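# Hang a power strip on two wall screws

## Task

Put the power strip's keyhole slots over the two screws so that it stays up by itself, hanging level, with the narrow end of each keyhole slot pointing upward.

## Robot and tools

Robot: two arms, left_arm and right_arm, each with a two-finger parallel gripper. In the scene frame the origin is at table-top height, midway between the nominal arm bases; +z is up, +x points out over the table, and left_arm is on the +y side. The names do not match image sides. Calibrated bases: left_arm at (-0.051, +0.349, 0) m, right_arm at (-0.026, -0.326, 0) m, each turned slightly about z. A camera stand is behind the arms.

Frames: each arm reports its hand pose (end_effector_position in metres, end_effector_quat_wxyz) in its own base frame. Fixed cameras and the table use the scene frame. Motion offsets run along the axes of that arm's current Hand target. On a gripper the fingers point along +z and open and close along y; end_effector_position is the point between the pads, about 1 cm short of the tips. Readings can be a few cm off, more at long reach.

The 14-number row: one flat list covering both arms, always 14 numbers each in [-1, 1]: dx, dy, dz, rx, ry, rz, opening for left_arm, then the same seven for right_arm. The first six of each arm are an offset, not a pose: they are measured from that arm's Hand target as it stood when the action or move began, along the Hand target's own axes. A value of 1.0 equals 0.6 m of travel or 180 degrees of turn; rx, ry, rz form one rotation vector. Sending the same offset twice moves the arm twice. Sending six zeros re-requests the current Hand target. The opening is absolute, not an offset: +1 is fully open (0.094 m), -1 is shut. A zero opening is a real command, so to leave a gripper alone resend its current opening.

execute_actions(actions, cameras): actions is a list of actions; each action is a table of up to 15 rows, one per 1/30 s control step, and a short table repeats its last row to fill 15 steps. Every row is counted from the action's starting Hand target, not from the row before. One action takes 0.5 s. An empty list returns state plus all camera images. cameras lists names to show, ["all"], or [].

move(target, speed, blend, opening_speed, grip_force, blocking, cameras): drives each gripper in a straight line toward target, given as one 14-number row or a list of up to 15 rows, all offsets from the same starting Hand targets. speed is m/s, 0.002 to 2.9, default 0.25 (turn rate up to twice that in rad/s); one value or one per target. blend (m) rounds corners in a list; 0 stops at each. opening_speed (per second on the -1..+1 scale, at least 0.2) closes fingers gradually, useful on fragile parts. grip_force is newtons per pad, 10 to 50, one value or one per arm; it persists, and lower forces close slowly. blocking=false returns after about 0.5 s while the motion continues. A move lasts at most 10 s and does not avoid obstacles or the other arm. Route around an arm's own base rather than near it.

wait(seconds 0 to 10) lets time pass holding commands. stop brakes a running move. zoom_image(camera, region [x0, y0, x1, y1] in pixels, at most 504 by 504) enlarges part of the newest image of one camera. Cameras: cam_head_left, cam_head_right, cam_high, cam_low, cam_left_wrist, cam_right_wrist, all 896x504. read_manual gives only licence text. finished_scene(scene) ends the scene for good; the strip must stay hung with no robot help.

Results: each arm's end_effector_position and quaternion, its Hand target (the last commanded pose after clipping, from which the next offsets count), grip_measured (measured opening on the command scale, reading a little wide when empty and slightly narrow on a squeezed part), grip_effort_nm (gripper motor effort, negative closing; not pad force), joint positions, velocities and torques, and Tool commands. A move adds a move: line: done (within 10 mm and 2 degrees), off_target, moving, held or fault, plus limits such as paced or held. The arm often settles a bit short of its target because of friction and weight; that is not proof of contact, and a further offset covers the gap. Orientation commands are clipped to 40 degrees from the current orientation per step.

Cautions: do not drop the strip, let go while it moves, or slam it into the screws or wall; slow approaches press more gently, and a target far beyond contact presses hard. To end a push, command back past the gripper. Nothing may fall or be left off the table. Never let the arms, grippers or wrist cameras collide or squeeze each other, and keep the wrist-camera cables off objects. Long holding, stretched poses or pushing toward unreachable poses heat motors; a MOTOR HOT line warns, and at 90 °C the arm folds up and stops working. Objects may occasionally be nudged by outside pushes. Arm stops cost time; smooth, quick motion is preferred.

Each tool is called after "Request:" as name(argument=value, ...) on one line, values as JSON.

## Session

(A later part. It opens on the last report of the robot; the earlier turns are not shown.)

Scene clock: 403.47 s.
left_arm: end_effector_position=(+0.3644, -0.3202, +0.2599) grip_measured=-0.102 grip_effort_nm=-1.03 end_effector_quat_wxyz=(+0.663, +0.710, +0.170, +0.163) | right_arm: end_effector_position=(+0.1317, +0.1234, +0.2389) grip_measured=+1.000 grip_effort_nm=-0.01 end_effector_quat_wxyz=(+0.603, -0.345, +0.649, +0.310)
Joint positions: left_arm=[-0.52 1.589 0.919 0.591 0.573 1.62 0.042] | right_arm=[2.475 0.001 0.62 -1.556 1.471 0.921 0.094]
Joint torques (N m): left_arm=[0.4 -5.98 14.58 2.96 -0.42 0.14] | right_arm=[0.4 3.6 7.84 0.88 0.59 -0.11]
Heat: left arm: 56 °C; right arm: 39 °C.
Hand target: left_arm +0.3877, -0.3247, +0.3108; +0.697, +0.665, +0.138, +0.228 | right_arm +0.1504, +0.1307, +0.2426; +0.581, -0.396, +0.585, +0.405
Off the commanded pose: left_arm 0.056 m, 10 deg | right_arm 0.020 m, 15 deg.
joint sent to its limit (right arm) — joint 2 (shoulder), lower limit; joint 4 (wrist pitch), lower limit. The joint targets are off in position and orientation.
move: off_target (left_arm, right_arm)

Request:
move(target=[-0.02,0.006,0.0,-0.02,0,0.004,-1,0,0,0,0,0,0,1], speed=0.03)

Request:
move(target=[-0.015,0.006,-0.003,0,0,0,-1,0,0,0,0,0,0,1], speed=0.03)

Request:
move(target=[-0.01,0.003,-0.003,0,0,0,-1,0,0,0,0,0,0,1], speed=0.03)

Request:
move(target=[-0.01,0.003,-0.003,0,0,0,-1,0,0,0,0,0,0,1], speed=0.03)

Request:
move(target=[-0.008,0.003,-0.003,0,0,0,-1,0,0,0,0,0,0,1], speed=0.03)

Scene clock: 410.00 s.
left_arm: end_effector_position=(+0.3644, -0.3204, +0.2609) grip_measured=-0.102 grip_effort_nm=-1.03 end_effector_quat_wxyz=(+0.667, +0.706, +0.170, +0.166) | right_arm: end_effector_position=(+0.1317, +0.1234, +0.2389) grip_measured=+1.000 grip_effort_nm=-0.01 end_effector_quat_wxyz=(+0.603, -0.345, +0.649, +0.310)
Joint positions: left_arm=[-0.522 1.59 0.912 0.612 0.567 1.615 0.042] | right_arm=[2.475 0.001 0.62 -1.556 1.471 0.921 0.094]
Joint torques (N m): left_arm=[-2.15 -6.23 11.02 3.77 -0.56 0.04] | right_arm=[0.38 3.64 7.73 0.86 0.57 -0.11]
Heat: left arm: 58 °C; right arm: 39 °C.
Hand target: left_arm +0.3770, -0.3307, +0.3132; +0.716, +0.644, +0.127, +0.237 | right_arm +0.1504, +0.1307, +0.2426; +0.581, -0.396, +0.585, +0.405
Off the commanded pose: left_arm 0.055 m, 13 deg | right_arm 0.020 m, 15 deg.
joint sent to its limit (right arm) — joint 2 (shoulder), lower limit; joint 4 (wrist pitch), lower limit. The joint targets are off in position and orientation.
move: off_target (left_arm, right_arm)

Scene clock: 410.77 s.
left_arm: end_effector_position=(+0.3641, -0.3205, +0.2602) grip_measured=-0.102 grip_effort_nm=-1.03 end_effector_quat_wxyz=(+0.669, +0.702, +0.173, +0.172) | right_arm: end_effector_position=(+0.1317, +0.1234, +0.2389) grip_measured=+1.000 grip_effort_nm=-0.01 end_effector_quat_wxyz=(+0.603, -0.345, +0.649, +0.310)
Joint positions: left_arm=[-0.529 1.59 0.897 0.64 0.547 1.608 0.042] | right_arm=[2.475 0.001 0.62 -1.556 1.471 0.921 0.094]
Joint torques (N m): left_arm=[-3.6 -7.87 10.66 3.54 -0.58 0.09] | right_arm=[0.34 3.79 7.99 0.88 0.56 -0.1]
Heat: left arm: 59 °C; right arm: 39 °C.
Hand target: left_arm +0.3678, -0.3334, +0.3153; +0.716, +0.644, +0.127, +0.237 | right_arm +0.1504, +0.1307, +0.2426; +0.581, -0.396, +0.585, +0.405
Off the commanded pose: left_arm 0.057 m, 13 deg | right_arm 0.020 m, 15 deg.
joint sent to its limit (right arm) — joint 2 (shoulder), lower limit; joint 4 (wrist pitch), lower limit. The joint targets are off in position and orientation.
move: off_target (left_arm, right_arm)

Scene clock: 411.47 s.
left_arm: end_effector_position=(+0.3637, -0.3206, +0.2599) grip_measured=-0.102 grip_effort_nm=-1.03 end_effector_quat_wxyz=(+0.670, +0.699, +0.177, +0.177) | right_arm: end_effector_position=(+0.1317, +0.1234, +0.2389) grip_measured=+1.000 grip_effort_nm=-0.01 end_effector_quat_wxyz=(+0.603, -0.345, +0.649, +0.310)
Joint positions: left_arm=[-0.536 1.588 0.887 0.654 0.527 1.605 0.042] | right_arm=[2.475 0.001 0.62 -1.556 1.471 0.921 0.094]
Joint torques (N m): left_arm=[-4.31 -8.85 10.28 3.42 -0.53 0.12] | right_arm=[0.42 3.88 7.95 0.87 0.58 -0.1]
Heat: left arm: 59 °C; right arm: 39 °C.
Hand target: left_arm +0.3613, -0.3349, +0.3161; +0.717, +0.644, +0.127, +0.237 | right_arm +0.1504, +0.1307, +0.2426; +0.581, -0.396, +0.585, +0.405
Off the commanded pose: left_arm 0.058 m, 12 deg | right_arm 0.020 m, 15 deg.
joint sent to its limit (right arm) — joint 2 (shoulder), lower limit; joint 4 (wrist pitch), lower limit. The joint targets are off in position and orientation.
move: off_target (left_arm, right_arm)

Scene clock: 412.17 s.
left_arm: end_effector_position=(+0.3616, -0.3216, +0.2600) grip_measured=-0.102 grip_effort_nm=-1.03 end_effector_quat_wxyz=(+0.669, +0.698, +0.182, +0.182) | right_arm: end_effector_position=(+0.1317, +0.1234, +0.2389) grip_measured=+1.000 grip_effort_nm=-0.01 end_effector_quat_wxyz=(+0.603, -0.345, +0.649, +0.310)
Joint positions: left_arm=[-0.549 1.579 0.877 0.657 0.501 1.604 0.042] | right_arm=[2.475 0.001 0.62 -1.556 1.471 0.921 0.094]
Joint torques (N m): left_arm=[-4.49 -9.37 9.98 3.38 -0.42 0.16] | right_arm=[0.38 3.67 7.8 0.81 0.58 -0.11]
Heat: left arm: 59 °C; right arm: 39 °C.
Hand target: left_arm +0.3550, -0.3362, +0.3169; +0.717, +0.644, +0.127, +0.237 | right_arm +0.1504, +0.1307, +0.2426; +0.581, -0.396, +0.585, +0.405
Off the commanded pose: left_arm 0.059 m, 12 deg | right_arm 0.020 m, 15 deg.
joint sent to its limit (right arm) — joint 2 (shoulder), lower limit; joint 4 (wrist pitch), lower limit. The joint targets are off in position and orientation.
move: off_target (left_arm, right_arm)

Scene clock: 412.90 s.
left_arm: end_effector_position=(+0.3598, -0.3207, +0.2610) grip_measured=-0.102 grip_effort_nm=-1.03 end_effector_quat_wxyz=(+0.666, +0.697, +0.183, +0.193) | right_arm: end_effector_position=(+0.1317, +0.1234, +0.2389) grip_measured=+1.000 grip_effort_nm=-0.01 end_effector_quat_wxyz=(+0.603, -0.345, +0.649, +0.310)
Joint positions: left_arm=[-0.559 1.564 0.865 0.658 0.474 1.615 0.042] | right_arm=[2.475 0.001 0.62 -1.556 1.471 0.921 0.094]
Joint torques (N m): left_arm=[-4.64 -9.26 9.99 3.36 -0.27 0.09] | right_arm=[0.5 3.67 7.91 0.89 0.59 -0.11]
Heat: left arm: 60 °C; right arm: 39 °C.
Hand target: left_arm +0.3497, -0.3370, +0.3177; +0.716, +0.644, +0.127, +0.237 | right_arm +0.1504, +0.1307, +0.2426; +0.581, -0.396, +0.585, +0.405
Off the commanded pose: left_arm 0.060 m, 12 deg | right_arm 0.020 m, 15 deg.
joint sent to its limit (right arm) — joint 2 (shoulder), lower limit; joint 4 (wrist pitch), lower limit. The joint targets are off in position and orientation.
move: off_target (left_arm, right_arm)

Request:
move(target=[0,-0.025,0.003,0,0,0,-1,0,0,0,0,0,0,1], speed=0.03)

Request:
move(target=[0,-0.015,0.002,0,0,0,-1,0,0,0,0,0,0,1], speed=0.03)

Request:
move(target=[0,-0.012,0.002,0,0,0,-1,0,0,0,0,0,0,1], speed=0.03)

Request:
move(target=[0,-0.012,0.002,0,0,0,-1,0,0,0,0,0,0,1], speed=0.03)

Scene clock: 417.90 s.
left_arm: end_effector_position=(+0.3600, -0.3210, +0.2620) grip_measured=-0.102 grip_effort_nm=-1.03 end_effector_quat_wxyz=(+0.672, +0.689, +0.178, +0.204) | right_arm: end_effector_position=(+0.1317, +0.1234, +0.2389) grip_measured=+1.000 grip_effort_nm=-0.01 end_effector_quat_wxyz=(+0.603, -0.345, +0.649, +0.310)
Joint positions: left_arm=[-0.564 1.572 0.849 0.709 0.459 1.62 0.042] | right_arm=[2.475 0.001 0.62 -1.556 1.471 0.921 0.094]
Joint torques (N m): left_arm=[-4.25 -6.28 9.92 3.39 -0.14 0.07] | right_arm=[0.38 3.82 7.82 0.85 0.62 -0.08]
Heat: left arm: 62 °C; right arm: 39 °C.
Hand target: left_arm +0.3532, -0.3394, +0.3033; +0.717, +0.644, +0.127, +0.237 | right_arm +0.1504, +0.1307, +0.2426; +0.581, -0.396, +0.585, +0.405
Off the commanded pose: left_arm 0.046 m, 10 deg | right_arm 0.020 m, 15 deg.
joint sent to its limit (right arm) — joint 2 (shoulder), lower limit; joint 4 (wrist pitch), lower limit. The joint targets are off in position and orientation.
move: off_target (left_arm, right_arm)

Scene clock: 418.87 s.
left_arm: end_effector_position=(+0.3599, -0.3215, +0.2614) grip_measured=-0.102 grip_effort_nm=-1.03 end_effector_quat_wxyz=(+0.680, +0.681, +0.172, +0.209) | right_arm: end_effector_position=(+0.1317, +0.1234, +0.2389) grip_measured=+1.000 grip_effort_nm=-0.01 end_effector_quat_wxyz=(+0.603, -0.345, +0.649, +0.310)
Joint positions: left_arm=[-0.564 1.589 0.833 0.77 0.462 1.615 0.042] | right_arm=[2.475 0.001 0.62 -1.556 1.471 0.921 0.094]
Joint torques (N m): left_arm=[-4.31 -5.16 10.5 3.17 -0.19 0.11] | right_arm=[0.39 3.86 7.83 0.87 0.56 -0.09]
Heat: left arm: 62 °C; right arm: 39 °C.
Hand target: left_arm +0.3554, -0.3410, +0.2947; +0.717, +0.644, +0.127, +0.237 | right_arm +0.1504, +0.1307, +0.2426; +0.581, -0.396, +0.585, +0.405
Off the commanded pose: left_arm 0.039 m, 9 deg | right_arm 0.020 m, 15 deg.
joint sent to its limit (right arm) — joint 2 (shoulder), lower limit; joint 4 (wrist pitch), lower limit. The joint targets are off in position and orientation.
move: off_target (left_arm, right_arm)

Scene clock: 419.83 s.
left_arm: end_effector_position=(+0.3595, -0.3216, +0.2605) grip_measured=-0.102 grip_effort_nm=-1.03 end_effector_quat_wxyz=(+0.687, +0.675, +0.168, +0.210) | right_arm: end_effector_position=(+0.1317, +0.1234, +0.2389) grip_measured=+1.000 grip_effort_nm=-0.01 end_effector_quat_wxyz=(+0.603, -0.345, +0.649, +0.310)
Joint positions: left_arm=[-0.563 1.603 0.819 0.821 0.467 1.607 0.042] | right_arm=[2.475 0.001 0.62 -1.556 1.471 0.921 0.094]
Joint torques (N m): left_arm=[-4.52 -4.3 11.11 2.98 -0.26 0.19] | right_arm=[0.36 3.66 7.88 0.86 0.6 -0.1]
Heat: left arm: 62 °C; right arm: 39 °C.
Hand target: left_arm +0.3572, -0.3424, +0.2878; +0.717, +0.644, +0.127, +0.237 | right_arm +0.1504, +0.1307, +0.2426; +0.581, -0.396, +0.585, +0.405
Off the commanded pose: left_arm 0.034 m, 7 deg | right_arm 0.020 m, 15 deg.
joint sent to its limit (right arm) — joint 2 (shoulder), lower limit; joint 4 (wrist pitch), lower limit. The joint targets are off in position and orientation.
move: off_target (left_arm, right_arm)

Scene clock: 420.80 s.
left_arm: end_effector_position=(+0.3595, -0.3215, +0.2596) grip_measured=-0.102 grip_effort_nm=-1.03 end_effector_quat_wxyz=(+0.695, +0.668, +0.163, +0.211) | right_arm: end_effector_position=(+0.1317, +0.1234, +0.2389) grip_measured=+1.000 grip_effort_nm=-0.01 end_effector_quat_wxyz=(+0.603, -0.345, +0.649, +0.310)
Joint positions: left_arm=[-0.559 1.621 0.807 0.876 0.477 1.597 0.042] | right_arm=[2.475 0.001 0.62 -1.556 1.471 0.921 0.094]
Joint torques (N m): left_arm=[-4.94 -3.71 11.66 2.72 -0.37 0.27] | right_arm=[0.35 3.75 7.97 0.9 0.59 -0.09]
Heat: left arm: 62 °C; right arm: 39 °C.
Hand target: left_arm +0.3591, -0.3439, +0.2808; +0.717, +0.644, +0.127, +0.237 | right_arm +0.1504, +0.1307, +0.2426; +0.581, -0.396, +0.585, +0.405
Off the commanded pose: left_arm 0.031 m, 6 deg | right_arm 0.020 m, 15 deg.
joint sent to its limit (right arm) — joint 2 (shoulder), lower limit; joint 4 (wrist pitch), lower limit. The joint targets are off in position and orientation.
move: off_target (left_arm, right_arm)

Request:
move(target=[0,0,-0.045,-0.01,0,-0.006,-1,0,0,0,0,0,0,1], speed=0.06)

Scene clock: 434.87 s.
left_arm: end_effector_position=(+0.3505, -0.3188, +0.2552) grip_measured=-0.102 grip_effort_nm=-1.03 end_effector_quat_wxyz=(+0.706, +0.656, +0.161, +0.212) | right_arm: end_effector_position=(+0.1317, +0.1234, +0.2389) grip_measured=+1.000 grip_effort_nm=-0.01 end_effector_quat_wxyz=(+0.603, -0.345, +0.649, +0.310)
Joint positions: left_arm=[-0.567 1.623 0.748 0.973 0.471 1.577 0.042] | right_arm=[2.475 0.001 0.62 -1.556 1.471 0.921 0.094]
Joint torques (N m): left_arm=[-0.53 -7.04 7.49 2.75 0.05 0.11] | right_arm=[0.47 3.75 7.94 0.88 0.6 -0.14]
Heat: left arm: 64 °C; right arm: 39 °C.
Hand target: left_arm +0.3460, -0.3206, +0.2769; +0.729, +0.631, +0.129, +0.232 | right_arm +0.1504, +0.1307, +0.2426; +0.581, -0.396, +0.585, +0.405
Off the commanded pose: left_arm 0.022 m, 6 deg | right_arm 0.020 m, 15 deg.
joint sent to its limit (right arm) — joint 2 (shoulder), lower limit; joint 4 (wrist pitch), lower limit. The joint targets are off in position and orientation.
move: off_target (left_arm, right_arm)

Request:
move(target=[[0.012,0.025,0,0.035,0,-0.012,-1,0,0,0,0,0,0,1],[0.01,0.012,0,0.035,0,-0.012,-1,0,0,0,0,0,0,1]], speed=0.06)

Scene clock: 440.77 s.
left_arm: end_effector_position=(+0.3471, -0.3160, +0.2439) grip_measured=-0.102 grip_effort_nm=-1.03 end_effector_quat_wxyz=(+0.664, +0.701, +0.195, +0.173) | right_arm: end_effector_position=(+0.1317, +0.1234, +0.2389) grip_measured=+1.000 grip_effort_nm=-0.01 end_effector_quat_wxyz=(+0.603, -0.345, +0.649, +0.310)
Joint positions: left_arm=[-0.562 1.542 0.79 0.687 0.482 1.585 0.042] | right_arm=[2.475 0.001 0.62 -1.556 1.471 0.921 0.094]
Joint torques (N m): left_arm=[0.43 -8.24 10.15 2.77 0.1 0.21] | right_arm=[0.39 3.64 7.91 0.86 0.61 -0.11]
Heat: left arm: 63 °C; right arm: 39 °C.
Hand target: left_arm +0.3498, -0.3169, +0.2846; +0.697, +0.668, +0.154, +0.211 | right_arm +0.1504, +0.1307, +0.2426; +0.581, -0.396, +0.585, +0.405
Off the commanded pose: left_arm 0.041 m, 8 deg | right_arm 0.020 m, 15 deg.
joint sent to its limit (right arm) — joint 2 (shoulder), lower limit; joint 4 (wrist pitch), lower limit. The joint targets are off in position and orientation.
move: off_target (left_arm, right_arm)

Request:
move(target=[[0.02,0.065,0,-0.016,0,0.006,-1,0,0,0,0,0,0,1],[0.012,0.03,0,-0.016,0,0.006,-1,0,0,0,0,0,0,1]], speed=0.06)

Scene clock: 445.47 s.
left_arm: end_effector_position=(+0.3561, -0.3117, +0.2818) grip_measured=-0.102 grip_effort_nm=-1.03 end_effector_quat_wxyz=(+0.690, +0.676, +0.173, +0.194) | right_arm: end_effector_position=(+0.1317, +0.1234, +0.2389) grip_measured=+1.000 grip_effort_nm=-0.01 end_effector_quat_wxyz=(+0.603, -0.345, +0.649, +0.310)
Joint positions: left_arm=[-0.533 1.531 0.85 0.713 0.512 1.579 0.042] | right_arm=[2.475 0.001 0.62 -1.556 1.471 0.921 0.094]
Joint torques (N m): left_arm=[-0.36 -6.67 7.97 2.78 -0.01 0.16] | right_arm=[0.39 3.67 7.77 0.88 0.59 -0.08]
Heat: left arm: 62 °C; right arm: 39 °C.
Hand target: left_arm +0.3545, -0.3130, +0.3033; +0.712, +0.651, +0.142, +0.221 | right_arm +0.1504, +0.1307, +0.2426; +0.581, -0.396, +0.585, +0.405
Off the commanded pose: left_arm 0.021 m, 6 deg | right_arm 0.020 m, 15 deg.
joint sent to its limit (right arm) — joint 2 (shoulder), lower limit; joint 4 (wrist pitch), lower limit. The joint targets are off in position and orientation.
move: off_target (left_arm, right_arm)

Request:
move(target=[0,-0.036,0,0.006,0,0,-1,0,0,0,0,0,0,1], speed=0.05)

Request:
move(target=[0,0.014,0.016,0,0,0,-1,0,0,0,0,0,0,1], speed=0.05)

Scene clock: 449.27 s.
left_arm: end_effector_position=(+0.3580, -0.3128, +0.2599) grip_measured=-0.102 grip_effort_nm=-1.03 end_effector_quat_wxyz=(+0.684, +0.681, +0.177, +0.190) | right_arm: end_effector_position=(+0.1317, +0.1234, +0.2389) grip_measured=+1.000 grip_effort_nm=-0.01 end_effector_quat_wxyz=(+0.603, -0.345, +0.649, +0.310)
Joint positions: left_arm=[-0.533 1.573 0.814 0.769 0.512 1.582 0.042] | right_arm=[2.475 0.001 0.62 -1.556 1.471 0.921 0.094]
Joint torques (N m): left_arm=[-0.28 -6.87 7.97 2.78 0 0.23] | right_arm=[0.43 3.75 7.92 0.88 0.6 -0.1]
Heat: left arm: 63 °C; right arm: 39 °C.
Hand target: left_arm +0.3572, -0.3141, +0.2818; +0.706, +0.658, +0.144, +0.220 | right_arm +0.1504, +0.1307, +0.2426; +0.581, -0.396, +0.585, +0.405
Off the commanded pose: left_arm 0.022 m, 6 deg | right_arm 0.020 m, 15 deg.
joint sent to its limit (right arm) — joint 2 (shoulder), lower limit; joint 4 (wrist pitch), lower limit. The joint targets are off in position and orientation.
move: off_target (left_arm, right_arm)

Scene clock: 450.13 s.
left_arm: end_effector_position=(+0.3570, -0.3160, +0.2553) grip_measured=-0.102 grip_effort_nm=-1.03 end_effector_quat_wxyz=(+0.680, +0.685, +0.181, +0.187) | right_arm: end_effector_position=(+0.1317, +0.1234, +0.2389) grip_measured=+1.000 grip_effort_nm=-0.01 end_effector_quat_wxyz=(+0.603, -0.345, +0.649, +0.310)
Joint positions: left_arm=[-0.544 1.577 0.814 0.757 0.5 1.583 0.042] | right_arm=[2.475 0.001 0.62 -1.556 1.471 0.921 0.094]
Joint torques (N m): left_arm=[-0.64 -6.94 11.7 2.53 -0.01 0.23] | right_arm=[0.32 3.74 7.94 0.88 0.59 -0.12]
Heat: left arm: 63 °C; right arm: 39 °C.
Hand target: left_arm +0.3611, -0.3220, +0.2909; +0.705, +0.658, +0.144, +0.220 | right_arm +0.1504, +0.1307, +0.2426; +0.581, -0.396, +0.585, +0.405
Off the commanded pose: left_arm 0.036 m, 7 deg | right_arm 0.020 m, 15 deg.
joint sent to its limit (right arm) — joint 2 (shoulder), lower limit; joint 4 (wrist pitch), lower limit. The joint targets are off in position and orientation.
move: off_target (left_arm, right_arm)

Request:
move(target=[0,0.016,0.014,0.003,0,0,-1,0,0,0,0,0,0,1], speed=0.05)

Request:
move(target=[0.002,0.01,0.01,0.003,0,0,-1,0,0,0,0,0,0,1], speed=0.05)

Scene clock: 453.33 s.
left_arm: end_effector_position=(+0.3569, -0.3224, +0.2577) grip_measured=-0.102 grip_effort_nm=-1.03 end_effector_quat_wxyz=(+0.674, +0.694, +0.181, +0.178) | right_arm: end_effector_position=(+0.1317, +0.1234, +0.2389) grip_measured=+1.000 grip_effort_nm=-0.01 end_effector_quat_wxyz=(+0.603, -0.345, +0.649, +0.310)
Joint positions: left_arm=[-0.555 1.577 0.852 0.694 0.503 1.589 0.042] | right_arm=[2.475 0.001 0.62 -1.556 1.471 0.921 0.094]
Joint torques (N m): left_arm=[-0.87 -7.53 12.88 2.52 -0.18 0.21] | right_arm=[0.4 3.84 7.83 0.85 0.58 -0.12]
Heat: left arm: 62 °C; right arm: 39 °C.
Hand target: left_arm +0.3640, -0.3290, +0.3014; +0.703, +0.661, +0.145, +0.219 | right_arm +0.1504, +0.1307, +0.2426; +0.581, -0.396, +0.585, +0.405
Off the commanded pose: left_arm 0.045 m, 8 deg | right_arm 0.020 m, 15 deg.
joint sent to its limit (right arm) — joint 2 (shoulder), lower limit; joint 4 (wrist pitch), lower limit. The joint targets are off in position and orientation.
move: off_target (left_arm, right_arm)

Scene clock: 454.27 s.
left_arm: end_effector_position=(+0.3571, -0.3231, +0.2580) grip_measured=-0.102 grip_effort_nm=-1.03 end_effector_quat_wxyz=(+0.666, +0.702, +0.182, +0.174) | right_arm: end_effector_position=(+0.1317, +0.1234, +0.2389) grip_measured=+1.000 grip_effort_nm=-0.01 end_effector_quat_wxyz=(+0.603, -0.345, +0.649, +0.310)
Joint positions: left_arm=[-0.555 1.569 0.872 0.639 0.506 1.601 0.042] | right_arm=[2.475 0.001 0.62 -1.556 1.471 0.921 0.094]
Joint torques (N m): left_arm=[-1.4 -7.06 14.27 2.61 -0.26 0.15] | right_arm=[0.38 3.67 7.95 0.89 0.57 -0.07]
Heat: left arm: 62 °C; right arm: 39 °C.
Hand target: left_arm +0.3673, -0.3334, +0.3079; +0.699, +0.665, +0.146, +0.218 | right_arm +0.1504, +0.1307, +0.2426; +0.581, -0.396, +0.585, +0.405
Off the commanded pose: left_arm 0.052 m, 9 deg | right_arm 0.020 m, 15 deg.
joint sent to its limit (right arm) — joint 2 (shoulder), lower limit; joint 4 (wrist pitch), lower limit. The joint targets are off in position and orientation.
move: off_target (left_arm, right_arm)

Request:
move(target=[[0.012,0.03,0.005,-0.015,0,0.008,-1,0,0,0,0,0,0,1],[0.017,-0.03,0.005,-0.015,0,0.008,-1,0,0,0,0,0,0,1],[0.022,0.03,0.005,-0.015,0,0.008,-1,0,0,0,0,0,0,1],[0.027,-0.03,0.005,-0.015,0,0.008,-1,0,0,0,0,0,0,1],[0.032,0.03,0.005,-0.015,0,0.008,-1,0,0,0,0,0,0,1],[0.037,-0.03,0.005,-0.015,0,0.008,-1,0,0,0,0,0,0,1],[0.04,0.03,0.005,-0.015,0,0.008,-1,0,0,0,0,0,0,1]], blend=0.005, speed=0.05)

Scene clock: 462.93 s.
left_arm: end_effector_position=(+0.3668, -0.3191, +0.2591) grip_measured=-0.102 grip_effort_nm=-1.03 end_effector_quat_wxyz=(+0.673, +0.705, +0.169, +0.149) | right_arm: end_effector_position=(+0.1317, +0.1234, +0.2389) grip_measured=+1.000 grip_effort_nm=-0.01 end_effector_quat_wxyz=(+0.603, -0.345, +0.649, +0.310)
Joint positions: left_arm=[-0.503 1.611 0.921 0.628 0.613 1.59 0.042] | right_arm=[2.475 0.001 0.62 -1.556 1.471 0.921 0.094]
Joint torques (N m): left_arm=[-0.8 -9.16 14.99 2.92 -0.72 0.11] | right_arm=[0.32 3.82 7.99 0.86 0.58 -0.09]
Heat: left arm: 63 °C; right arm: 39 °C.
Hand target: left_arm +0.3874, -0.3237, +0.3280; +0.712, +0.650, +0.132, +0.230 | right_arm +0.1504, +0.1307, +0.2426; +0.581, -0.396, +0.585, +0.405
Off the commanded pose: left_arm 0.072 m, 13 deg | right_arm 0.020 m, 15 deg.
joint sent to its limit (right arm) — joint 2 (shoulder), lower limit; joint 4 (wrist pitch), lower limit. The joint targets are off in position and orientation.
move: off_target (left_arm, right_arm)

Request:
wait(seconds=0, cameras=["cam_head_right","cam_head_left"])

Request:
zoom_image(camera="cam_head_right", region=[345, 190, 465, 290])

Request:
zoom_image(camera="cam_head_left", region=[345, 170, 485, 290])

Scene clock: 466.27 s.
left_arm: end_effector_position=(+0.3668, -0.3191, +0.2591) grip_measured=-0.102 grip_effort_nm=-1.03 end_effector_quat_wxyz=(+0.673, +0.705, +0.169, +0.149) | right_arm: end_effector_position=(+0.1317, +0.1234, +0.2389) grip_measured=+1.000 grip_effort_nm=-0.01 end_effector_quat_wxyz=(+0.603, -0.345, +0.649, +0.310)
Joint positions: left_arm=[-0.503 1.611 0.921 0.628 0.613 1.59 0.042] | right_arm=[2.475 0.001 0.62 -1.556 1.471 0.921 0.094]
Joint torques (N m): left_arm=[-0.8 -9.14 14.98 2.91 -0.72 0.12] | right_arm=[0.39 3.62 7.97 0.85 0.58 -0.13]
Heat: left arm: 64 °C; right arm: 39 °C.
Hand target: left_arm +0.3874, -0.3237, +0.3280; +0.712, +0.650, +0.132, +0.230 | right_arm +0.1504, +0.1307, +0.2426; +0.581, -0.396, +0.585, +0.405
Tool commands: left_gripper/opening=-1.0 right_gripper/opening=+1.0
Off the commanded pose: left_arm 0.072 m, 13 deg | right_arm 0.020 m, 15 deg.
Images, in order (width x height): cam_head_left 896x504, cam_head_right 896x504.

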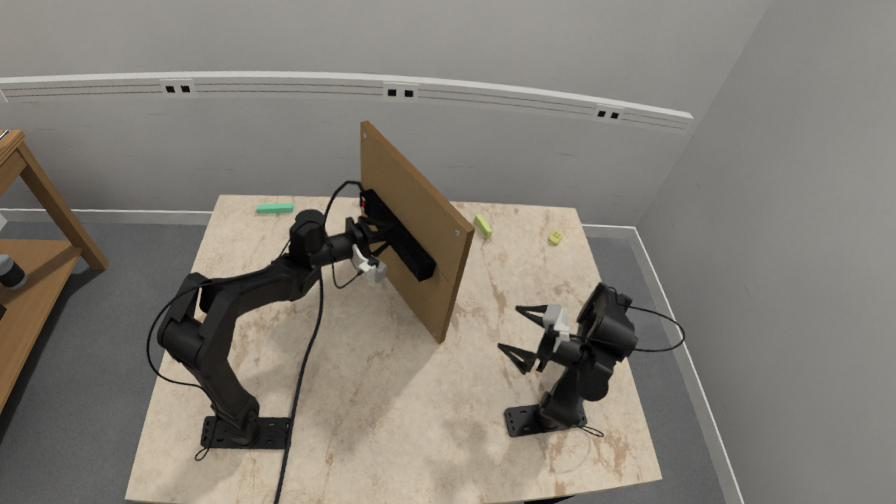

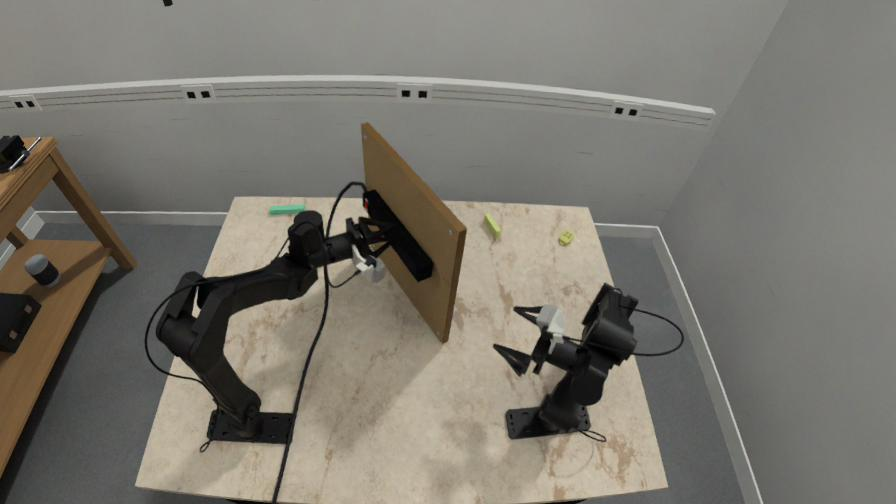

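Scaled by 4.200 from the camera's 896x504 image, which has a finer 1280x720 frame.

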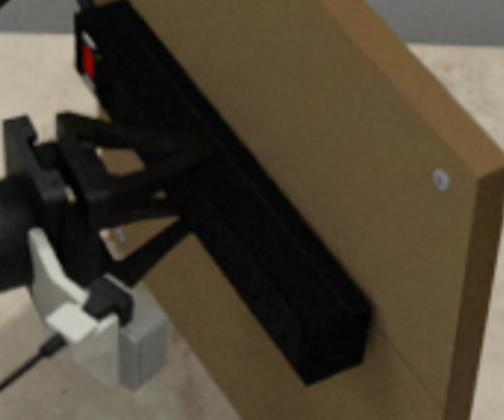

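Scaled by 3.600 from the camera's 896x504 image, which has a finer 1280x720 frame.

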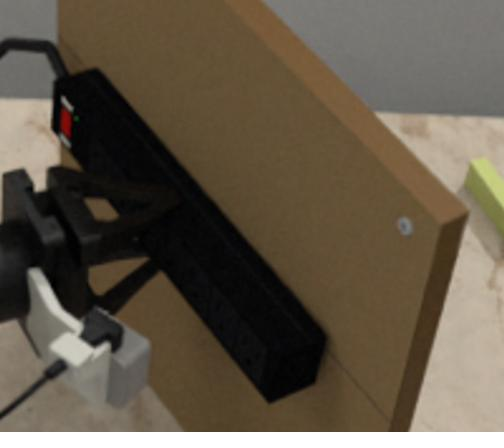

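Request:
move(target=[[-0.012,0,0.006,0,0.03,0.008,-1,0,0,0,0,0,0,1],[-0.012,0.01,0.006,0,0.03,0.018,-1,0,0,0,0,0,0,1],[-0.024,0.0,0.006,0,0.03,0.02,-1,0,0,0,0,0,0,1]], speed=0.04)

Scene clock: 474.27 s.
left_arm: end_effector_position=(+0.3640, -0.3207, +0.2634) grip_measured=-0.102 grip_effort_nm=-1.03 end_effector_quat_wxyz=(+0.647, +0.712, +0.196, +0.191) | right_arm: end_effector_position=(+0.1317, +0.1234, +0.2389) grip_measured=+1.000 grip_effort_nm=-0.01 end_effector_quat_wxyz=(+0.603, -0.345, +0.649, +0.310)
Joint positions: left_arm=[-0.561 1.548 0.919 0.527 0.452 1.633 0.042] | right_arm=[2.475 0.001 0.62 -1.556 1.471 0.921 0.094]
Joint torques (N m): left_arm=[-3.63 -7.16 11.69 3.8 -0.88 0.39] | right_arm=[0.51 3.73 7.94 0.89 0.6 -0.08]
Heat: left arm: 68 °C; right arm: 39 °C.
Hand target: left_arm +0.3768, -0.3340, +0.3269; +0.697, +0.642, +0.145, +0.283 | right_arm +0.1504, +0.1307, +0.2426; +0.581, -0.396, +0.585, +0.405
Off the commanded pose: left_arm 0.066 m, 16 deg | right_arm 0.020 m, 15 deg.
joint sent to its limit (right arm) — joint 2 (shoulder), lower limit; joint 4 (wrist pitch), lower limit. The joint targets are off in position and orientation.
move: off_target (left_arm, right_arm)

Request:
move(target=[[0,-0.01,0.012,-0.03,0,0,-1,0,0,0,0,0,0,1],[-0.006,-0.02,0.016,-0.04,0,0,-1,0,0,0,0,0,0,1]], speed=0.04)

Scene clock: 481.10 s.
left_arm: end_effector_position=(+0.3621, -0.3205, +0.2639) grip_measured=-0.102 grip_effort_nm=-1.03 end_effector_quat_wxyz=(+0.695, +0.667, +0.158, +0.217) | right_arm: end_effector_position=(+0.1317, +0.1234, +0.2389) grip_measured=+1.000 grip_effort_nm=-0.01 end_effector_quat_wxyz=(+0.603, -0.345, +0.649, +0.310)
Joint positions: left_arm=[-0.553 1.62 0.82 0.868 0.481 1.609 0.042] | right_arm=[2.475 0.001 0.62 -1.556 1.471 0.921 0.094]
Joint torques (N m): left_arm=[-5.26 -2.66 15.43 3.48 -1.15 0.19] | right_arm=[0.39 3.82 7.77 0.89 0.59 -0.12]
Heat: left arm: 70 °C; right arm: 39 °C.
Hand target: left_arm +0.3818, -0.3441, +0.3158; +0.736, +0.597, +0.127, +0.292 | right_arm +0.1504, +0.1307, +0.2426; +0.581, -0.396, +0.585, +0.405
Off the commanded pose: left_arm 0.060 m, 13 deg | right_arm 0.020 m, 15 deg.
joint sent to its limit (right arm) — joint 2 (shoulder), lower limit; joint 4 (wrist pitch), lower limit. The joint targets are off in position and orientation.
move: off_target (left_arm, right_arm)

Request:
move(target=[[0,-0.005,0,0.015,0,-0.018,-1,0,0,0,0,0,0,1],[-0.008,-0.015,0.004,0.015,0,-0.018,-1,0,0,0,0,0,0,1],[-0.012,-0.03,0.004,0.018,0,-0.018,-1,0,0,0,0,0,0,1]], speed=0.04)

Scene clock: 485.57 s.
left_arm: end_effector_position=(+0.3621, -0.3208, +0.2628) grip_measured=-0.102 grip_effort_nm=-1.02 end_effector_quat_wxyz=(+0.698, +0.664, +0.160, +0.215) | right_arm: end_effector_position=(+0.1317, +0.1234, +0.2389) grip_measured=+1.000 grip_effort_nm=-0.01 end_effector_quat_wxyz=(+0.603, -0.345, +0.649, +0.310)
Joint positions: left_arm=[-0.554 1.629 0.815 0.89 0.481 1.598 0.042] | right_arm=[2.475 0.001 0.62 -1.556 1.471 0.921 0.094]
Joint torques (N m): left_arm=[-7.21 -1.14 16.21 2.94 -1.37 0] | right_arm=[0.49 3.82 7.94 0.88 0.61 -0.09]
Heat: left arm: 70 °C; right arm: 39 °C.
Hand target: left_arm +0.3824, -0.3523, +0.2981; +0.727, +0.614, +0.152, +0.267 | right_arm +0.1504, +0.1307, +0.2426; +0.581, -0.396, +0.585, +0.405
Off the commanded pose: left_arm 0.051 m, 9 deg | right_arm 0.020 m, 15 deg.
joint sent to its limit (right arm) — joint 2 (shoulder), lower limit; joint 4 (wrist pitch), lower limit. The joint targets are off in position and orientation.
move: off_target (left_arm, right_arm)

Request:
move(target=[[0.012,0.01,-0.02,0.01,0,-0.015,-1,0,0,0,0,0,0,1],[0.012,-0.02,-0.012,0.01,0,-0.02,-1,0,0,0,0,0,0,1],[0.008,-0.035,-0.012,0.02,0,-0.02,-1,0,0,0,0,0,0,1]], speed=0.05, cameras=["cam_head_right","cam_low"])

Request:
zoom_image(camera="cam_head_right", region=[345, 190, 465, 290])

Scene clock: 490.77 s.
left_arm: end_effector_position=(+0.3624, -0.3200, +0.2613) grip_measured=-0.102 grip_effort_nm=-1.03 end_effector_quat_wxyz=(+0.706, +0.659, +0.154, +0.208) | right_arm: end_effector_position=(+0.1317, +0.1234, +0.2389) grip_measured=+1.000 grip_effort_nm=-0.01 end_effector_quat_wxyz=(+0.603, -0.345, +0.649, +0.310)
Joint positions: left_arm=[-0.543 1.649 0.808 0.938 0.51 1.58 0.042] | right_arm=[2.475 0.001 0.62 -1.556 1.471 0.921 0.094]
Joint torques (N m): left_arm=[-6.23 -1.26 15.64 2.16 -1.46 -0.2] | right_arm=[0.31 3.77 7.87 0.86 0.59 -0.11]
Heat: left arm: 69 °C; right arm: 39 °C.
Hand target: left_arm +0.3866, -0.3458, +0.2768; +0.715, +0.631, +0.180, +0.239 | right_arm +0.1504, +0.1307, +0.2426; +0.581, -0.396, +0.585, +0.405
Off the commanded pose: left_arm 0.039 m, 6 deg | right_arm 0.020 m, 15 deg.
joint sent to its limit (right arm) — joint 2 (shoulder), lower limit; joint 4 (wrist pitch), lower limit. The joint targets are off in position and orientation.
move: off_target (left_arm, right_arm)
Images, in order (width x height): cam_head_right 896x504, cam_low 896x504.

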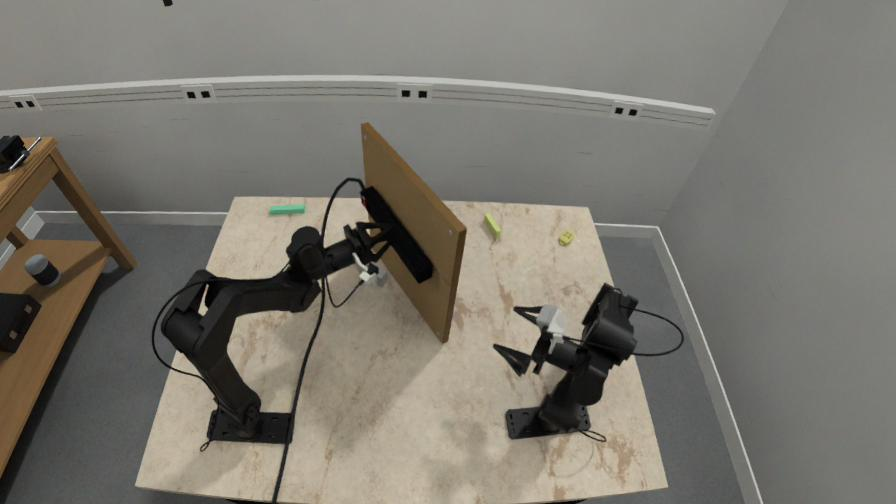

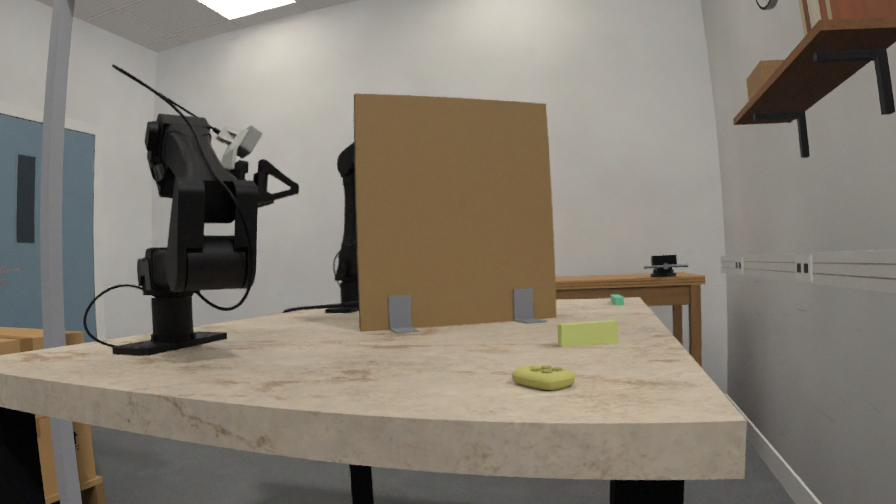

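Scaled by 4.200 from the camera's 896x504 image, which has a finer 1280x720 frame.

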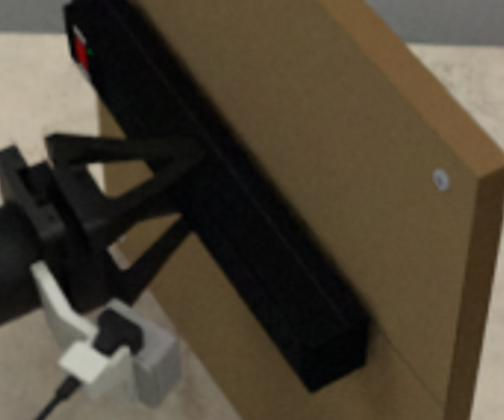

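Request:
move(target=[0.01,0.01,-0.055,0.03,0,-0.01,-1,0,0,0,0,0,0,1], speed=0.06)

Request:
move(target=[0,0.04,0,0.0,0,0.0,-1,0,0,0,0,0,0,1], speed=0.06)

Scene clock: 495.73 s.
left_arm: end_effector_position=(+0.3638, -0.3158, +0.2397) grip_measured=-0.102 grip_effort_nm=-1.03 end_effector_quat_wxyz=(+0.667, +0.690, +0.220, +0.174) | right_arm: end_effector_position=(+0.1317, +0.1234, +0.2389) grip_measured=+1.000 grip_effort_nm=-0.01 end_effector_quat_wxyz=(+0.603, -0.345, +0.649, +0.310)
Joint positions: left_arm=[-0.551 1.598 0.816 0.728 0.456 1.541 0.042] | right_arm=[2.475 0.001 0.62 -1.556 1.471 0.921 0.094]
Joint torques (N m): left_arm=[-0.44 -9.42 11.04 2.32 -0.46 0.2] | right_arm=[0.24 3.81 7.91 0.89 0.56 -0.1]
Heat: left arm: 67 °C; right arm: 39 °C.
Hand target: left_arm +0.3724, -0.3149, +0.2784; +0.689, +0.661, +0.201, +0.219 | right_arm +0.1504, +0.1307, +0.2426; +0.581, -0.396, +0.585, +0.405
Off the commanded pose: left_arm 0.040 m, 7 deg | right_arm 0.020 m, 15 deg.
joint sent to its limit (right arm) — joint 2 (shoulder), lower limit; joint 4 (wrist pitch), lower limit. The joint targets are off in position and orientation.
move: off_target (left_arm, right_arm)

Scene clock: 496.63 s.
left_arm: end_effector_position=(+0.3639, -0.3140, +0.2505) grip_measured=-0.102 grip_effort_nm=-1.03 end_effector_quat_wxyz=(+0.655, +0.698, +0.234, +0.171) | right_arm: end_effector_position=(+0.1317, +0.1234, +0.2389) grip_measured=+1.000 grip_effort_nm=-0.01 end_effector_quat_wxyz=(+0.603, -0.345, +0.649, +0.310)
Joint positions: left_arm=[-0.555 1.552 0.858 0.602 0.434 1.541 0.042] | right_arm=[2.475 0.001 0.62 -1.556 1.471 0.921 0.094]
Joint torques (N m): left_arm=[-0.02 -9.69 12.26 2.55 -0.23 0.2] | right_arm=[0.4 3.64 7.86 0.91 0.6 -0.08]
Heat: left arm: 67 °C; right arm: 39 °C.
Hand target: left_arm +0.3714, -0.3143, +0.3024; +0.689, +0.661, +0.201, +0.219 | right_arm +0.1504, +0.1307, +0.2426; +0.581, -0.396, +0.585, +0.405
Off the commanded pose: left_arm 0.052 m, 9 deg | right_arm 0.020 m, 15 deg.
joint sent to its limit (right arm) — joint 2 (shoulder), lower limit; joint 4 (wrist pitch), lower limit. The joint targets are off in position and orientation.
move: off_target (left_arm, right_arm)

Request:
move(target=[[-0.02,0.035,-0.01,-0.014,0,0.028,-1,0,0,0,0,0,0,1],[-0.018,0.0,-0.01,-0.014,0,0.028,-1,0,0,0,0,0,0,1],[-0.01,-0.005,-0.01,-0.014,0,0.028,-1,0,0,0,0,0,0,1]], speed=0.06)

Scene clock: 501.33 s.
left_arm: end_effector_position=(+0.3612, -0.3145, +0.2785) grip_measured=-0.102 grip_effort_nm=-1.03 end_effector_quat_wxyz=(+0.672, +0.678, +0.194, +0.225) | right_arm: end_effector_position=(+0.1317, +0.1234, +0.2389) grip_measured=+1.000 grip_effort_nm=-0.01 end_effector_quat_wxyz=(+0.603, -0.345, +0.649, +0.310)
Joint positions: left_arm=[-0.573 1.525 0.856 0.674 0.397 1.613 0.042] | right_arm=[2.475 0.001 0.62 -1.556 1.471 0.921 0.094]
Joint torques (N m): left_arm=[0.66 -6.45 8.05 2.83 0.02 0.22] | right_arm=[0.4 3.67 7.97 0.88 0.58 -0.12]
Heat: left arm: 67 °C; right arm: 39 °C.
Hand target: left_arm +0.3633, -0.3128, +0.2990; +0.693, +0.654, +0.167, +0.254 | right_arm +0.1504, +0.1307, +0.2426; +0.581, -0.396, +0.585, +0.405
Off the commanded pose: left_arm 0.021 m, 6 deg | right_arm 0.020 m, 15 deg.
joint sent to its limit (right arm) — joint 2 (shoulder), lower limit; joint 4 (wrist pitch), lower limit. The joint targets are off in position and orientation.
move: off_target (left_arm, right_arm)

Request:
move(target=[[-0.02,-0.028,0,0.005,0,-0.008,-1,0,0,0,0,0,0,1],[-0.014,-0.028,0,0.005,0,-0.008,-1,0,0,0,0,0,0,1]], speed=0.06)

Scene clock: 504.47 s.
left_arm: end_effector_position=(+0.3580, -0.3161, +0.2756) grip_measured=-0.102 grip_effort_nm=-1.03 end_effector_quat_wxyz=(+0.684, +0.665, +0.196, +0.227) | right_arm: end_effector_position=(+0.1317, +0.1234, +0.2389) grip_measured=+1.000 grip_effort_nm=-0.01 end_effector_quat_wxyz=(+0.603, -0.345, +0.649, +0.310)
Joint positions: left_arm=[-0.586 1.539 0.818 0.762 0.378 1.589 0.042] | right_arm=[2.475 0.001 0.62 -1.556 1.471 0.921 0.094]
Joint torques (N m): left_arm=[-0.21 -5.6 7.87 2.4 -0.01 0.27] | right_arm=[0.46 3.85 7.87 0.9 0.57 -0.13]
Heat: left arm: 68 °C; right arm: 39 °C.
Hand target: left_arm +0.3586, -0.3179, +0.2816; +0.691, +0.658, +0.177, +0.243 | right_arm +0.1504, +0.1307, +0.2426; +0.581, -0.396, +0.585, +0.405
Off the commanded pose: left_arm 0.006 m, 3 deg | right_arm 0.020 m, 15 deg.
joint sent to its limit (right arm) — joint 2 (shoulder), lower limit; joint 4 (wrist pitch), lower limit. The joint targets are off in position and orientation.
move: off_target (left_arm, right_arm)

Request:
move(target=[0.002,-0.02,0,0.0,0,-0.003,-1,0,0,0,0,0,0,1], speed=0.05)

Request:
move(target=[0.002,0.018,0.022,0.0,0,0,-1,0,0,0,0,0,0,1], speed=0.05)

Request:
move(target=[0.002,0.012,0.012,-0.003,0,0,-1,0,0,0,0,0,0,1], speed=0.05)

Scene clock: 508.50 s.
left_arm: end_effector_position=(+0.3584, -0.3167, +0.2738) grip_measured=-0.102 grip_effort_nm=-1.03 end_effector_quat_wxyz=(+0.695, +0.655, +0.191, +0.225) | right_arm: end_effector_position=(+0.1317, +0.1234, +0.2389) grip_measured=+1.000 grip_effort_nm=-0.01 end_effector_quat_wxyz=(+0.603, -0.345, +0.649, +0.310)
Joint positions: left_arm=[-0.581 1.566 0.801 0.838 0.393 1.572 0.042] | right_arm=[2.475 0.001 0.62 -1.556 1.471 0.921 0.094]
Joint torques (N m): left_arm=[-0.12 -5.24 7.25 2.17 -0.11 0.33] | right_arm=[0.38 3.71 7.87 0.85 0.58 -0.1]
Heat: left arm: 67 °C; right arm: 39 °C.
Hand target: left_arm +0.3608, -0.3174, +0.2697; +0.692, +0.657, +0.180, +0.240 | right_arm +0.1504, +0.1307, +0.2426; +0.581, -0.396, +0.585, +0.405
Off the commanded pose: left_arm 0.005 m, 2 deg | right_arm 0.020 m, 15 deg.
joint sent to its limit (right arm) — joint 2 (shoulder), lower limit; joint 4 (wrist pitch), lower limit. The joint targets are off in position and orientation.
move: off_target (right_arm)

Scene clock: 509.33 s.
left_arm: end_effector_position=(+0.3606, -0.3192, +0.2730) grip_measured=-0.102 grip_effort_nm=-1.03 end_effector_quat_wxyz=(+0.694, +0.658, +0.194, +0.219) | right_arm: end_effector_position=(+0.1317, +0.1234, +0.2389) grip_measured=+1.000 grip_effort_nm=-0.01 end_effector_quat_wxyz=(+0.603, -0.345, +0.649, +0.310)
Joint positions: left_arm=[-0.581 1.575 0.818 0.82 0.398 1.565 0.042] | right_arm=[2.475 0.001 0.62 -1.556 1.471 0.921 0.094]
Joint torques (N m): left_arm=[-1.39 -4.74 11.84 1.85 -0.28 0.39] | right_arm=[0.38 3.92 8.03 0.86 0.6 -0.15]
Heat: left arm: 67 °C; right arm: 39 °C.
Hand target: left_arm +0.3683, -0.3274, +0.2814; +0.692, +0.657, +0.180, +0.240 | right_arm +0.1504, +0.1307, +0.2426; +0.581, -0.396, +0.585, +0.405
Off the commanded pose: left_arm 0.014 m, 3 deg | right_arm 0.020 m, 15 deg.
joint sent to its limit (right arm) — joint 2 (shoulder), lower limit; joint 4 (wrist pitch), lower limit. The joint targets are off in position and orientation.
move: off_target (left_arm, right_arm)

Scene clock: 510.07 s.
left_arm: end_effector_position=(+0.3646, -0.3244, +0.2740) grip_measured=-0.102 grip_effort_nm=-1.03 end_effector_quat_wxyz=(+0.691, +0.663, +0.192, +0.212) | right_arm: end_effector_position=(+0.1317, +0.1234, +0.2389) grip_measured=+1.000 grip_effort_nm=-0.01 end_effector_quat_wxyz=(+0.603, -0.345, +0.649, +0.310)
Joint positions: left_arm=[-0.582 1.592 0.854 0.788 0.408 1.567 0.042] | right_arm=[2.475 0.001 0.62 -1.556 1.471 0.921 0.094]
Joint torques (N m): left_arm=[-1.76 -5.38 11.99 2.01 -0.42 0.35] | right_arm=[0.49 3.89 7.87 0.93 0.58 -0.13]
Heat: left arm: 67 °C; right arm: 39 °C.
Hand target: left_arm +0.3727, -0.3324, +0.2891; +0.695, +0.654, +0.179, +0.241 | right_arm +0.1504, +0.1307, +0.2426; +0.581, -0.396, +0.585, +0.405
Off the commanded pose: left_arm 0.019 m, 4 deg | right_arm 0.020 m, 15 deg.
joint sent to its limit (right arm) — joint 2 (shoulder), lower limit; joint 4 (wrist pitch), lower limit. The joint targets are off in position and orientation.
move: off_target (left_arm, right_arm)

Request:
move(target=[[0,0.01,0.012,-0.0,0,0,-1,0,0,0,0,0,0,1],[0.002,-0.02,0.01,0,0,0,-1,0,0,0,0,0,0,1],[0.002,-0.035,0.008,0,0,0,-1,0,0,0,0,0,0,1]], speed=0.05, cameras=["cam_head_right"])

Request:
zoom_image(camera="cam_head_right", region=[345, 190, 465, 290])

Scene clock: 517.17 s.
left_arm: end_effector_position=(+0.3647, -0.3248, +0.2733) grip_measured=-0.102 grip_effort_nm=-1.03 end_effector_quat_wxyz=(+0.702, +0.657, +0.180, +0.208) | right_arm: end_effector_position=(+0.1317, +0.1234, +0.2389) grip_measured=+1.000 grip_effort_nm=-0.02 end_effector_quat_wxyz=(+0.603, -0.345, +0.649, +0.310)
Joint positions: left_arm=[-0.57 1.617 0.847 0.849 0.444 1.558 0.042] | right_arm=[2.475 0.001 0.62 -1.556 1.471 0.921 0.094]
Joint torques (N m): left_arm=[-2.8 -2.28 10.8 2.18 -0.76 0.44] | right_arm=[0.46 3.77 7.94 0.86 0.57 -0.1]
Heat: left arm: 66 °C; right arm: 39 °C.
Hand target: left_arm +0.3785, -0.3363, +0.2688; +0.695, +0.654, +0.179, +0.241 | right_arm +0.1504, +0.1307, +0.2426; +0.581, -0.396, +0.585, +0.405
Off the commanded pose: left_arm 0.019 m, 4 deg | right_arm 0.020 m, 15 deg.
joint sent to its limit (right arm) — joint 2 (shoulder), lower limit; joint 4 (wrist pitch), lower limit. The joint targets are off in position and orientation.
move: off_target (left_arm, right_arm)
Images, in order (width x height): cam_head_right 896x504.

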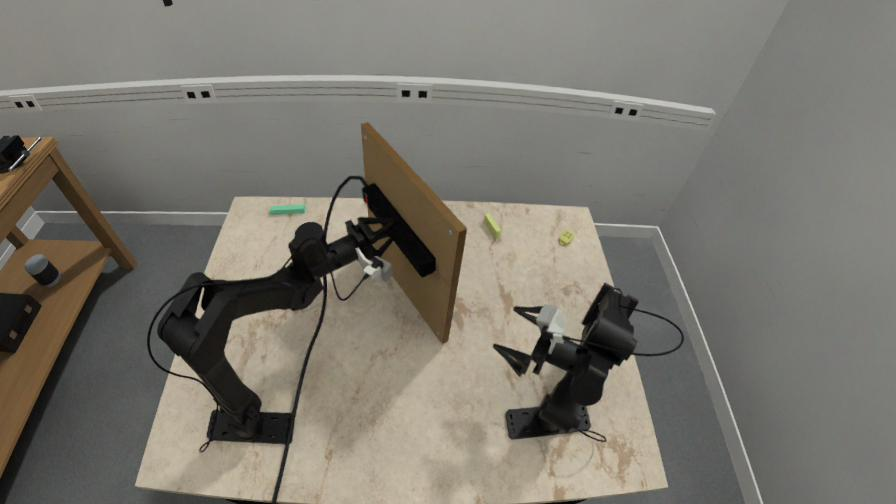

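Scaled by 4.200 from the camera's 896x504 image, which has a finer 1280x720 frame.

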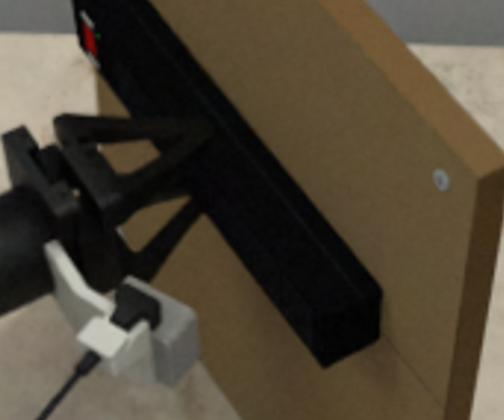

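Request:
move(target=[[0,0,-0.016,0.012,0,-0.004,-1,0,0,0,0,0,0,1],[0,-0.025,-0.016,0.02,0,-0.006,-1,0,0,0,0,0,0,1]], speed=0.05)

Request:
move(target=[0,-0.03,0,0.012,0,0,-1,0,0,0,0,0,0,1], speed=0.05)

Scene clock: 521.53 s.
left_arm: end_effector_position=(+0.3646, -0.3242, +0.2726) grip_measured=-0.102 grip_effort_nm=-1.03 end_effector_quat_wxyz=(+0.700, +0.659, +0.182, +0.208) | right_arm: end_effector_position=(+0.1317, +0.1234, +0.2389) grip_measured=+1.000 grip_effort_nm=-0.01 end_effector_quat_wxyz=(+0.603, -0.345, +0.649, +0.310)
Joint positions: left_arm=[-0.57 1.613 0.846 0.841 0.442 1.558 0.042] | right_arm=[2.475 0.001 0.62 -1.556 1.471 0.921 0.094]
Joint torques (N m): left_arm=[-1.68 -4.18 7.98 1.66 -0.64 0.5] | right_arm=[0.43 3.84 7.9 0.88 0.55 -0.1]
Heat: left arm: 65 °C; right arm: 39 °C.
Hand target: left_arm +0.3746, -0.3288, +0.2529; +0.676, +0.673, +0.193, +0.229 | right_arm +0.1504, +0.1307, +0.2426; +0.581, -0.396, +0.585, +0.405
Off the commanded pose: left_arm 0.022 m, 4 deg | right_arm 0.020 m, 15 deg.
joint sent to its limit (right arm) — joint 2 (shoulder), lower limit; joint 4 (wrist pitch), lower limit. The joint targets are off in position and orientation.
move: off_target (left_arm, right_arm)

Scene clock: 522.40 s.
left_arm: end_effector_position=(+0.3644, -0.3238, +0.2716) grip_measured=-0.102 grip_effort_nm=-1.03 end_effector_quat_wxyz=(+0.703, +0.655, +0.180, +0.210) | right_arm: end_effector_position=(+0.1317, +0.1234, +0.2389) grip_measured=+1.000 grip_effort_nm=-0.01 end_effector_quat_wxyz=(+0.603, -0.345, +0.649, +0.310)
Joint positions: left_arm=[-0.57 1.62 0.837 0.868 0.441 1.557 0.042] | right_arm=[2.475 0.001 0.62 -1.556 1.471 0.921 0.094]
Joint torques (N m): left_arm=[-1.43 -3.49 6.87 1.38 -0.6 0.65] | right_arm=[0.25 3.73 7.88 0.87 0.56 -0.09]
Heat: left arm: 64 °C; right arm: 39 °C.
Hand target: left_arm +0.3755, -0.3286, +0.2352; +0.664, +0.686, +0.197, +0.225 | right_arm +0.1504, +0.1307, +0.2426; +0.581, -0.396, +0.585, +0.405
Off the commanded pose: left_arm 0.039 m, 6 deg | right_arm 0.020 m, 15 deg.
joint sent to its limit (right arm) — joint 2 (shoulder), lower limit; joint 4 (wrist pitch), lower limit. The joint targets are off in position and orientation.
move: off_target (left_arm, right_arm)

Request:
move(target=[-0.006,-0.03,0.0,0.01,0,0,-1,0,0,0,0,0,0,1], speed=0.05)

Request:
move(target=[-0.004,-0.02,0.0,0.015,0,0,-1,0,0,0,0,0,0,1], speed=0.05)

Scene clock: 525.50 s.
left_arm: end_effector_position=(+0.3640, -0.3232, +0.2700) grip_measured=-0.102 grip_effort_nm=-1.03 end_effector_quat_wxyz=(+0.710, +0.646, +0.180, +0.216) | right_arm: end_effector_position=(+0.1317, +0.1234, +0.2389) grip_measured=+1.000 grip_effort_nm=-0.01 end_effector_quat_wxyz=(+0.603, -0.345, +0.649, +0.310)
Joint positions: left_arm=[-0.574 1.635 0.816 0.929 0.428 1.548 0.042] | right_arm=[2.475 0.001 0.62 -1.556 1.471 0.921 0.094]
Joint torques (N m): left_arm=[-1.68 -3.43 5.68 0.95 -0.52 0.84] | right_arm=[0.53 3.79 7.88 0.88 0.57 -0.11]
Heat: left arm: 63 °C; right arm: 39 °C.
Hand target: left_arm +0.3730, -0.3299, +0.2169; +0.653, +0.696, +0.200, +0.222 | right_arm +0.1504, +0.1307, +0.2426; +0.581, -0.396, +0.585, +0.405
Off the commanded pose: left_arm 0.054 m, 9 deg | right_arm 0.020 m, 15 deg.
joint sent to its limit (right arm) — joint 2 (shoulder), lower limit; joint 4 (wrist pitch), lower limit. The joint targets are off in position and orientation.
move: off_target (left_arm, right_arm)

Scene clock: 526.27 s.
left_arm: end_effector_position=(+0.3639, -0.3230, +0.2698) grip_measured=-0.102 grip_effort_nm=-1.03 end_effector_quat_wxyz=(+0.710, +0.644, +0.182, +0.219) | right_arm: end_effector_position=(+0.1317, +0.1234, +0.2389) grip_measured=+1.000 grip_effort_nm=-0.01 end_effector_quat_wxyz=(+0.603, -0.345, +0.649, +0.310)
Joint positions: left_arm=[-0.577 1.635 0.811 0.937 0.417 1.549 0.042] | right_arm=[2.475 0.001 0.62 -1.556 1.471 0.921 0.094]
Joint torques (N m): left_arm=[-1.72 -3.85 5.11 0.51 -0.44 0.97] | right_arm=[0.28 3.82 7.8 0.88 0.56 -0.11]
Heat: left arm: 62 °C; right arm: 39 °C.
Hand target: left_arm +0.3713, -0.3304, +0.2050; +0.636, +0.711, +0.205, +0.217 | right_arm +0.1504, +0.1307, +0.2426; +0.581, -0.396, +0.585, +0.405
Off the commanded pose: left_arm 0.066 m, 12 deg | right_arm 0.020 m, 15 deg.
joint sent to its limit (right arm) — joint 2 (shoulder), lower limit; joint 4 (wrist pitch), lower limit. The joint targets are off in position and orientation.
move: off_target (left_arm, right_arm)

Request:
wait(seconds=0, cameras=["cam_left_wrist","cam_high","cam_head_right"])

Request:
zoom_image(camera="cam_head_right", region=[355, 190, 445, 290])

Scene clock: 532.70 s.
left_arm: end_effector_position=(+0.3639, -0.3230, +0.2698) grip_measured=-0.102 grip_effort_nm=-1.03 end_effector_quat_wxyz=(+0.710, +0.644, +0.182, +0.219) | right_arm: end_effector_position=(+0.1317, +0.1234, +0.2389) grip_measured=+1.000 grip_effort_nm=-0.01 end_effector_quat_wxyz=(+0.603, -0.345, +0.649, +0.310)
Joint positions: left_arm=[-0.577 1.635 0.811 0.937 0.417 1.549 0.042] | right_arm=[2.475 0.001 0.62 -1.556 1.471 0.921 0.094]
Joint torques (N m): left_arm=[-1.7 -3.88 5.11 0.51 -0.45 0.97] | right_arm=[0.47 3.86 7.91 0.86 0.61 -0.11]
Heat: left arm: 59 °C; right arm: 39 °C.
Hand target: left_arm +0.3713, -0.3304, +0.2050; +0.636, +0.711, +0.205, +0.217 | right_arm +0.1504, +0.1307, +0.2426; +0.581, -0.396, +0.585, +0.405
Tool commands: left_gripper/opening=-1.0 right_gripper/opening=+1.0
Off the commanded pose: left_arm 0.066 m, 12 deg | right_arm 0.020 m, 15 deg.
camera_calibration:
cam_left_wrist: T_world_to_cam=[[0.0868108, -0.103474, -0.990837, 0.202404], [0.532723, 0.845267, -0.0415981, 0.128202], [0.841825, -0.52423, 0.128501, -0.423242], [0, 0, 0, 1]] pos_world=[0.270429, -0.309297, 0.260269]
Images, in order (width x height): cam_head_right 896x504, cam_high 896x504, cam_left_wrist 896x504.

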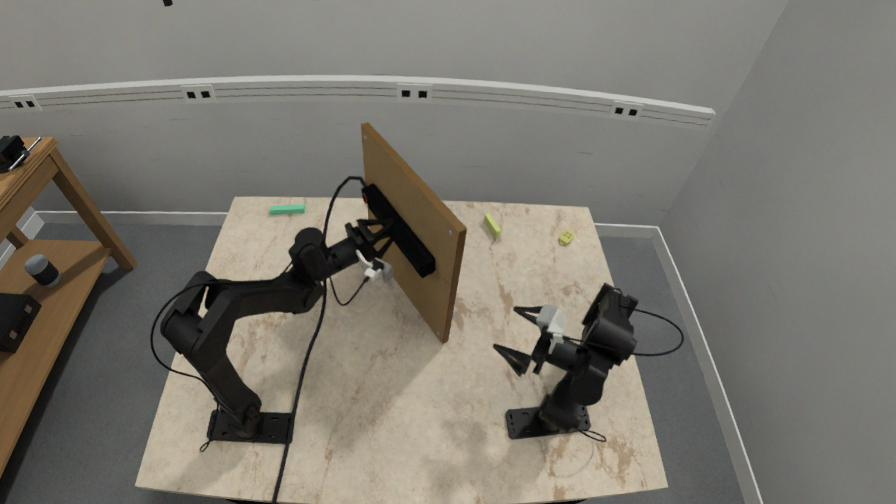

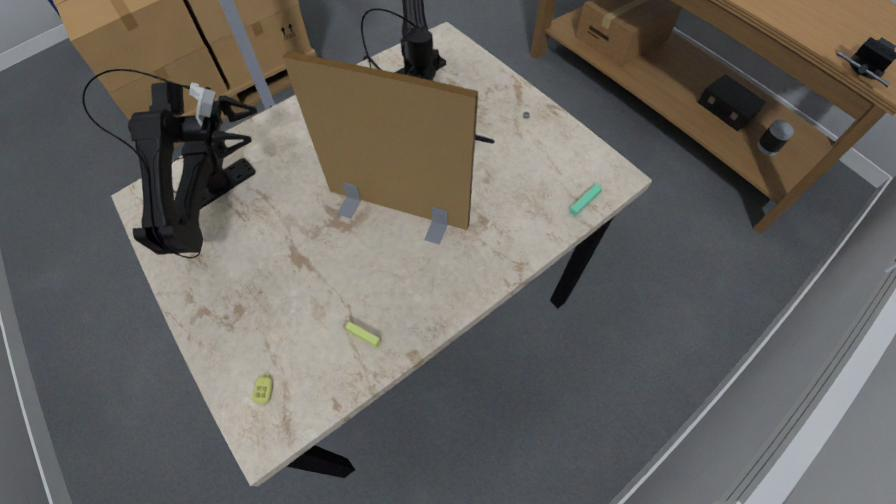

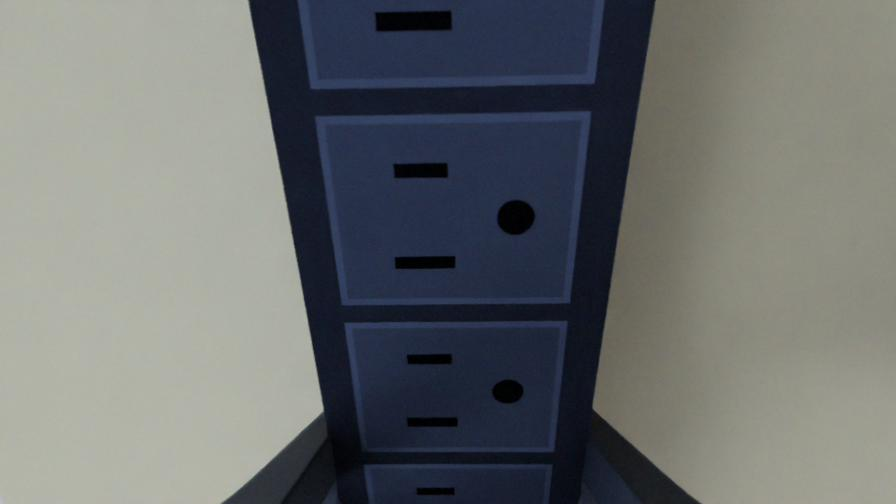

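Scaled by 5.040 from the camera's 896x504 image, which has a finer 1280x720 frame.

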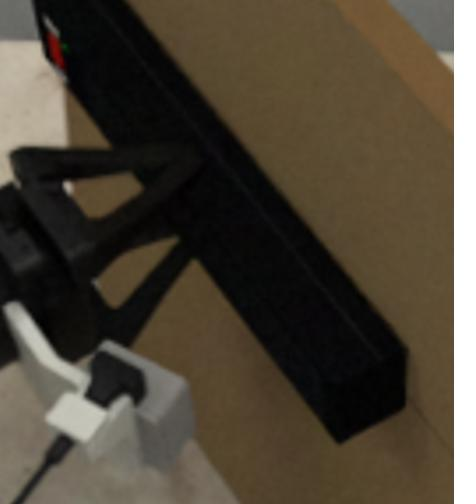

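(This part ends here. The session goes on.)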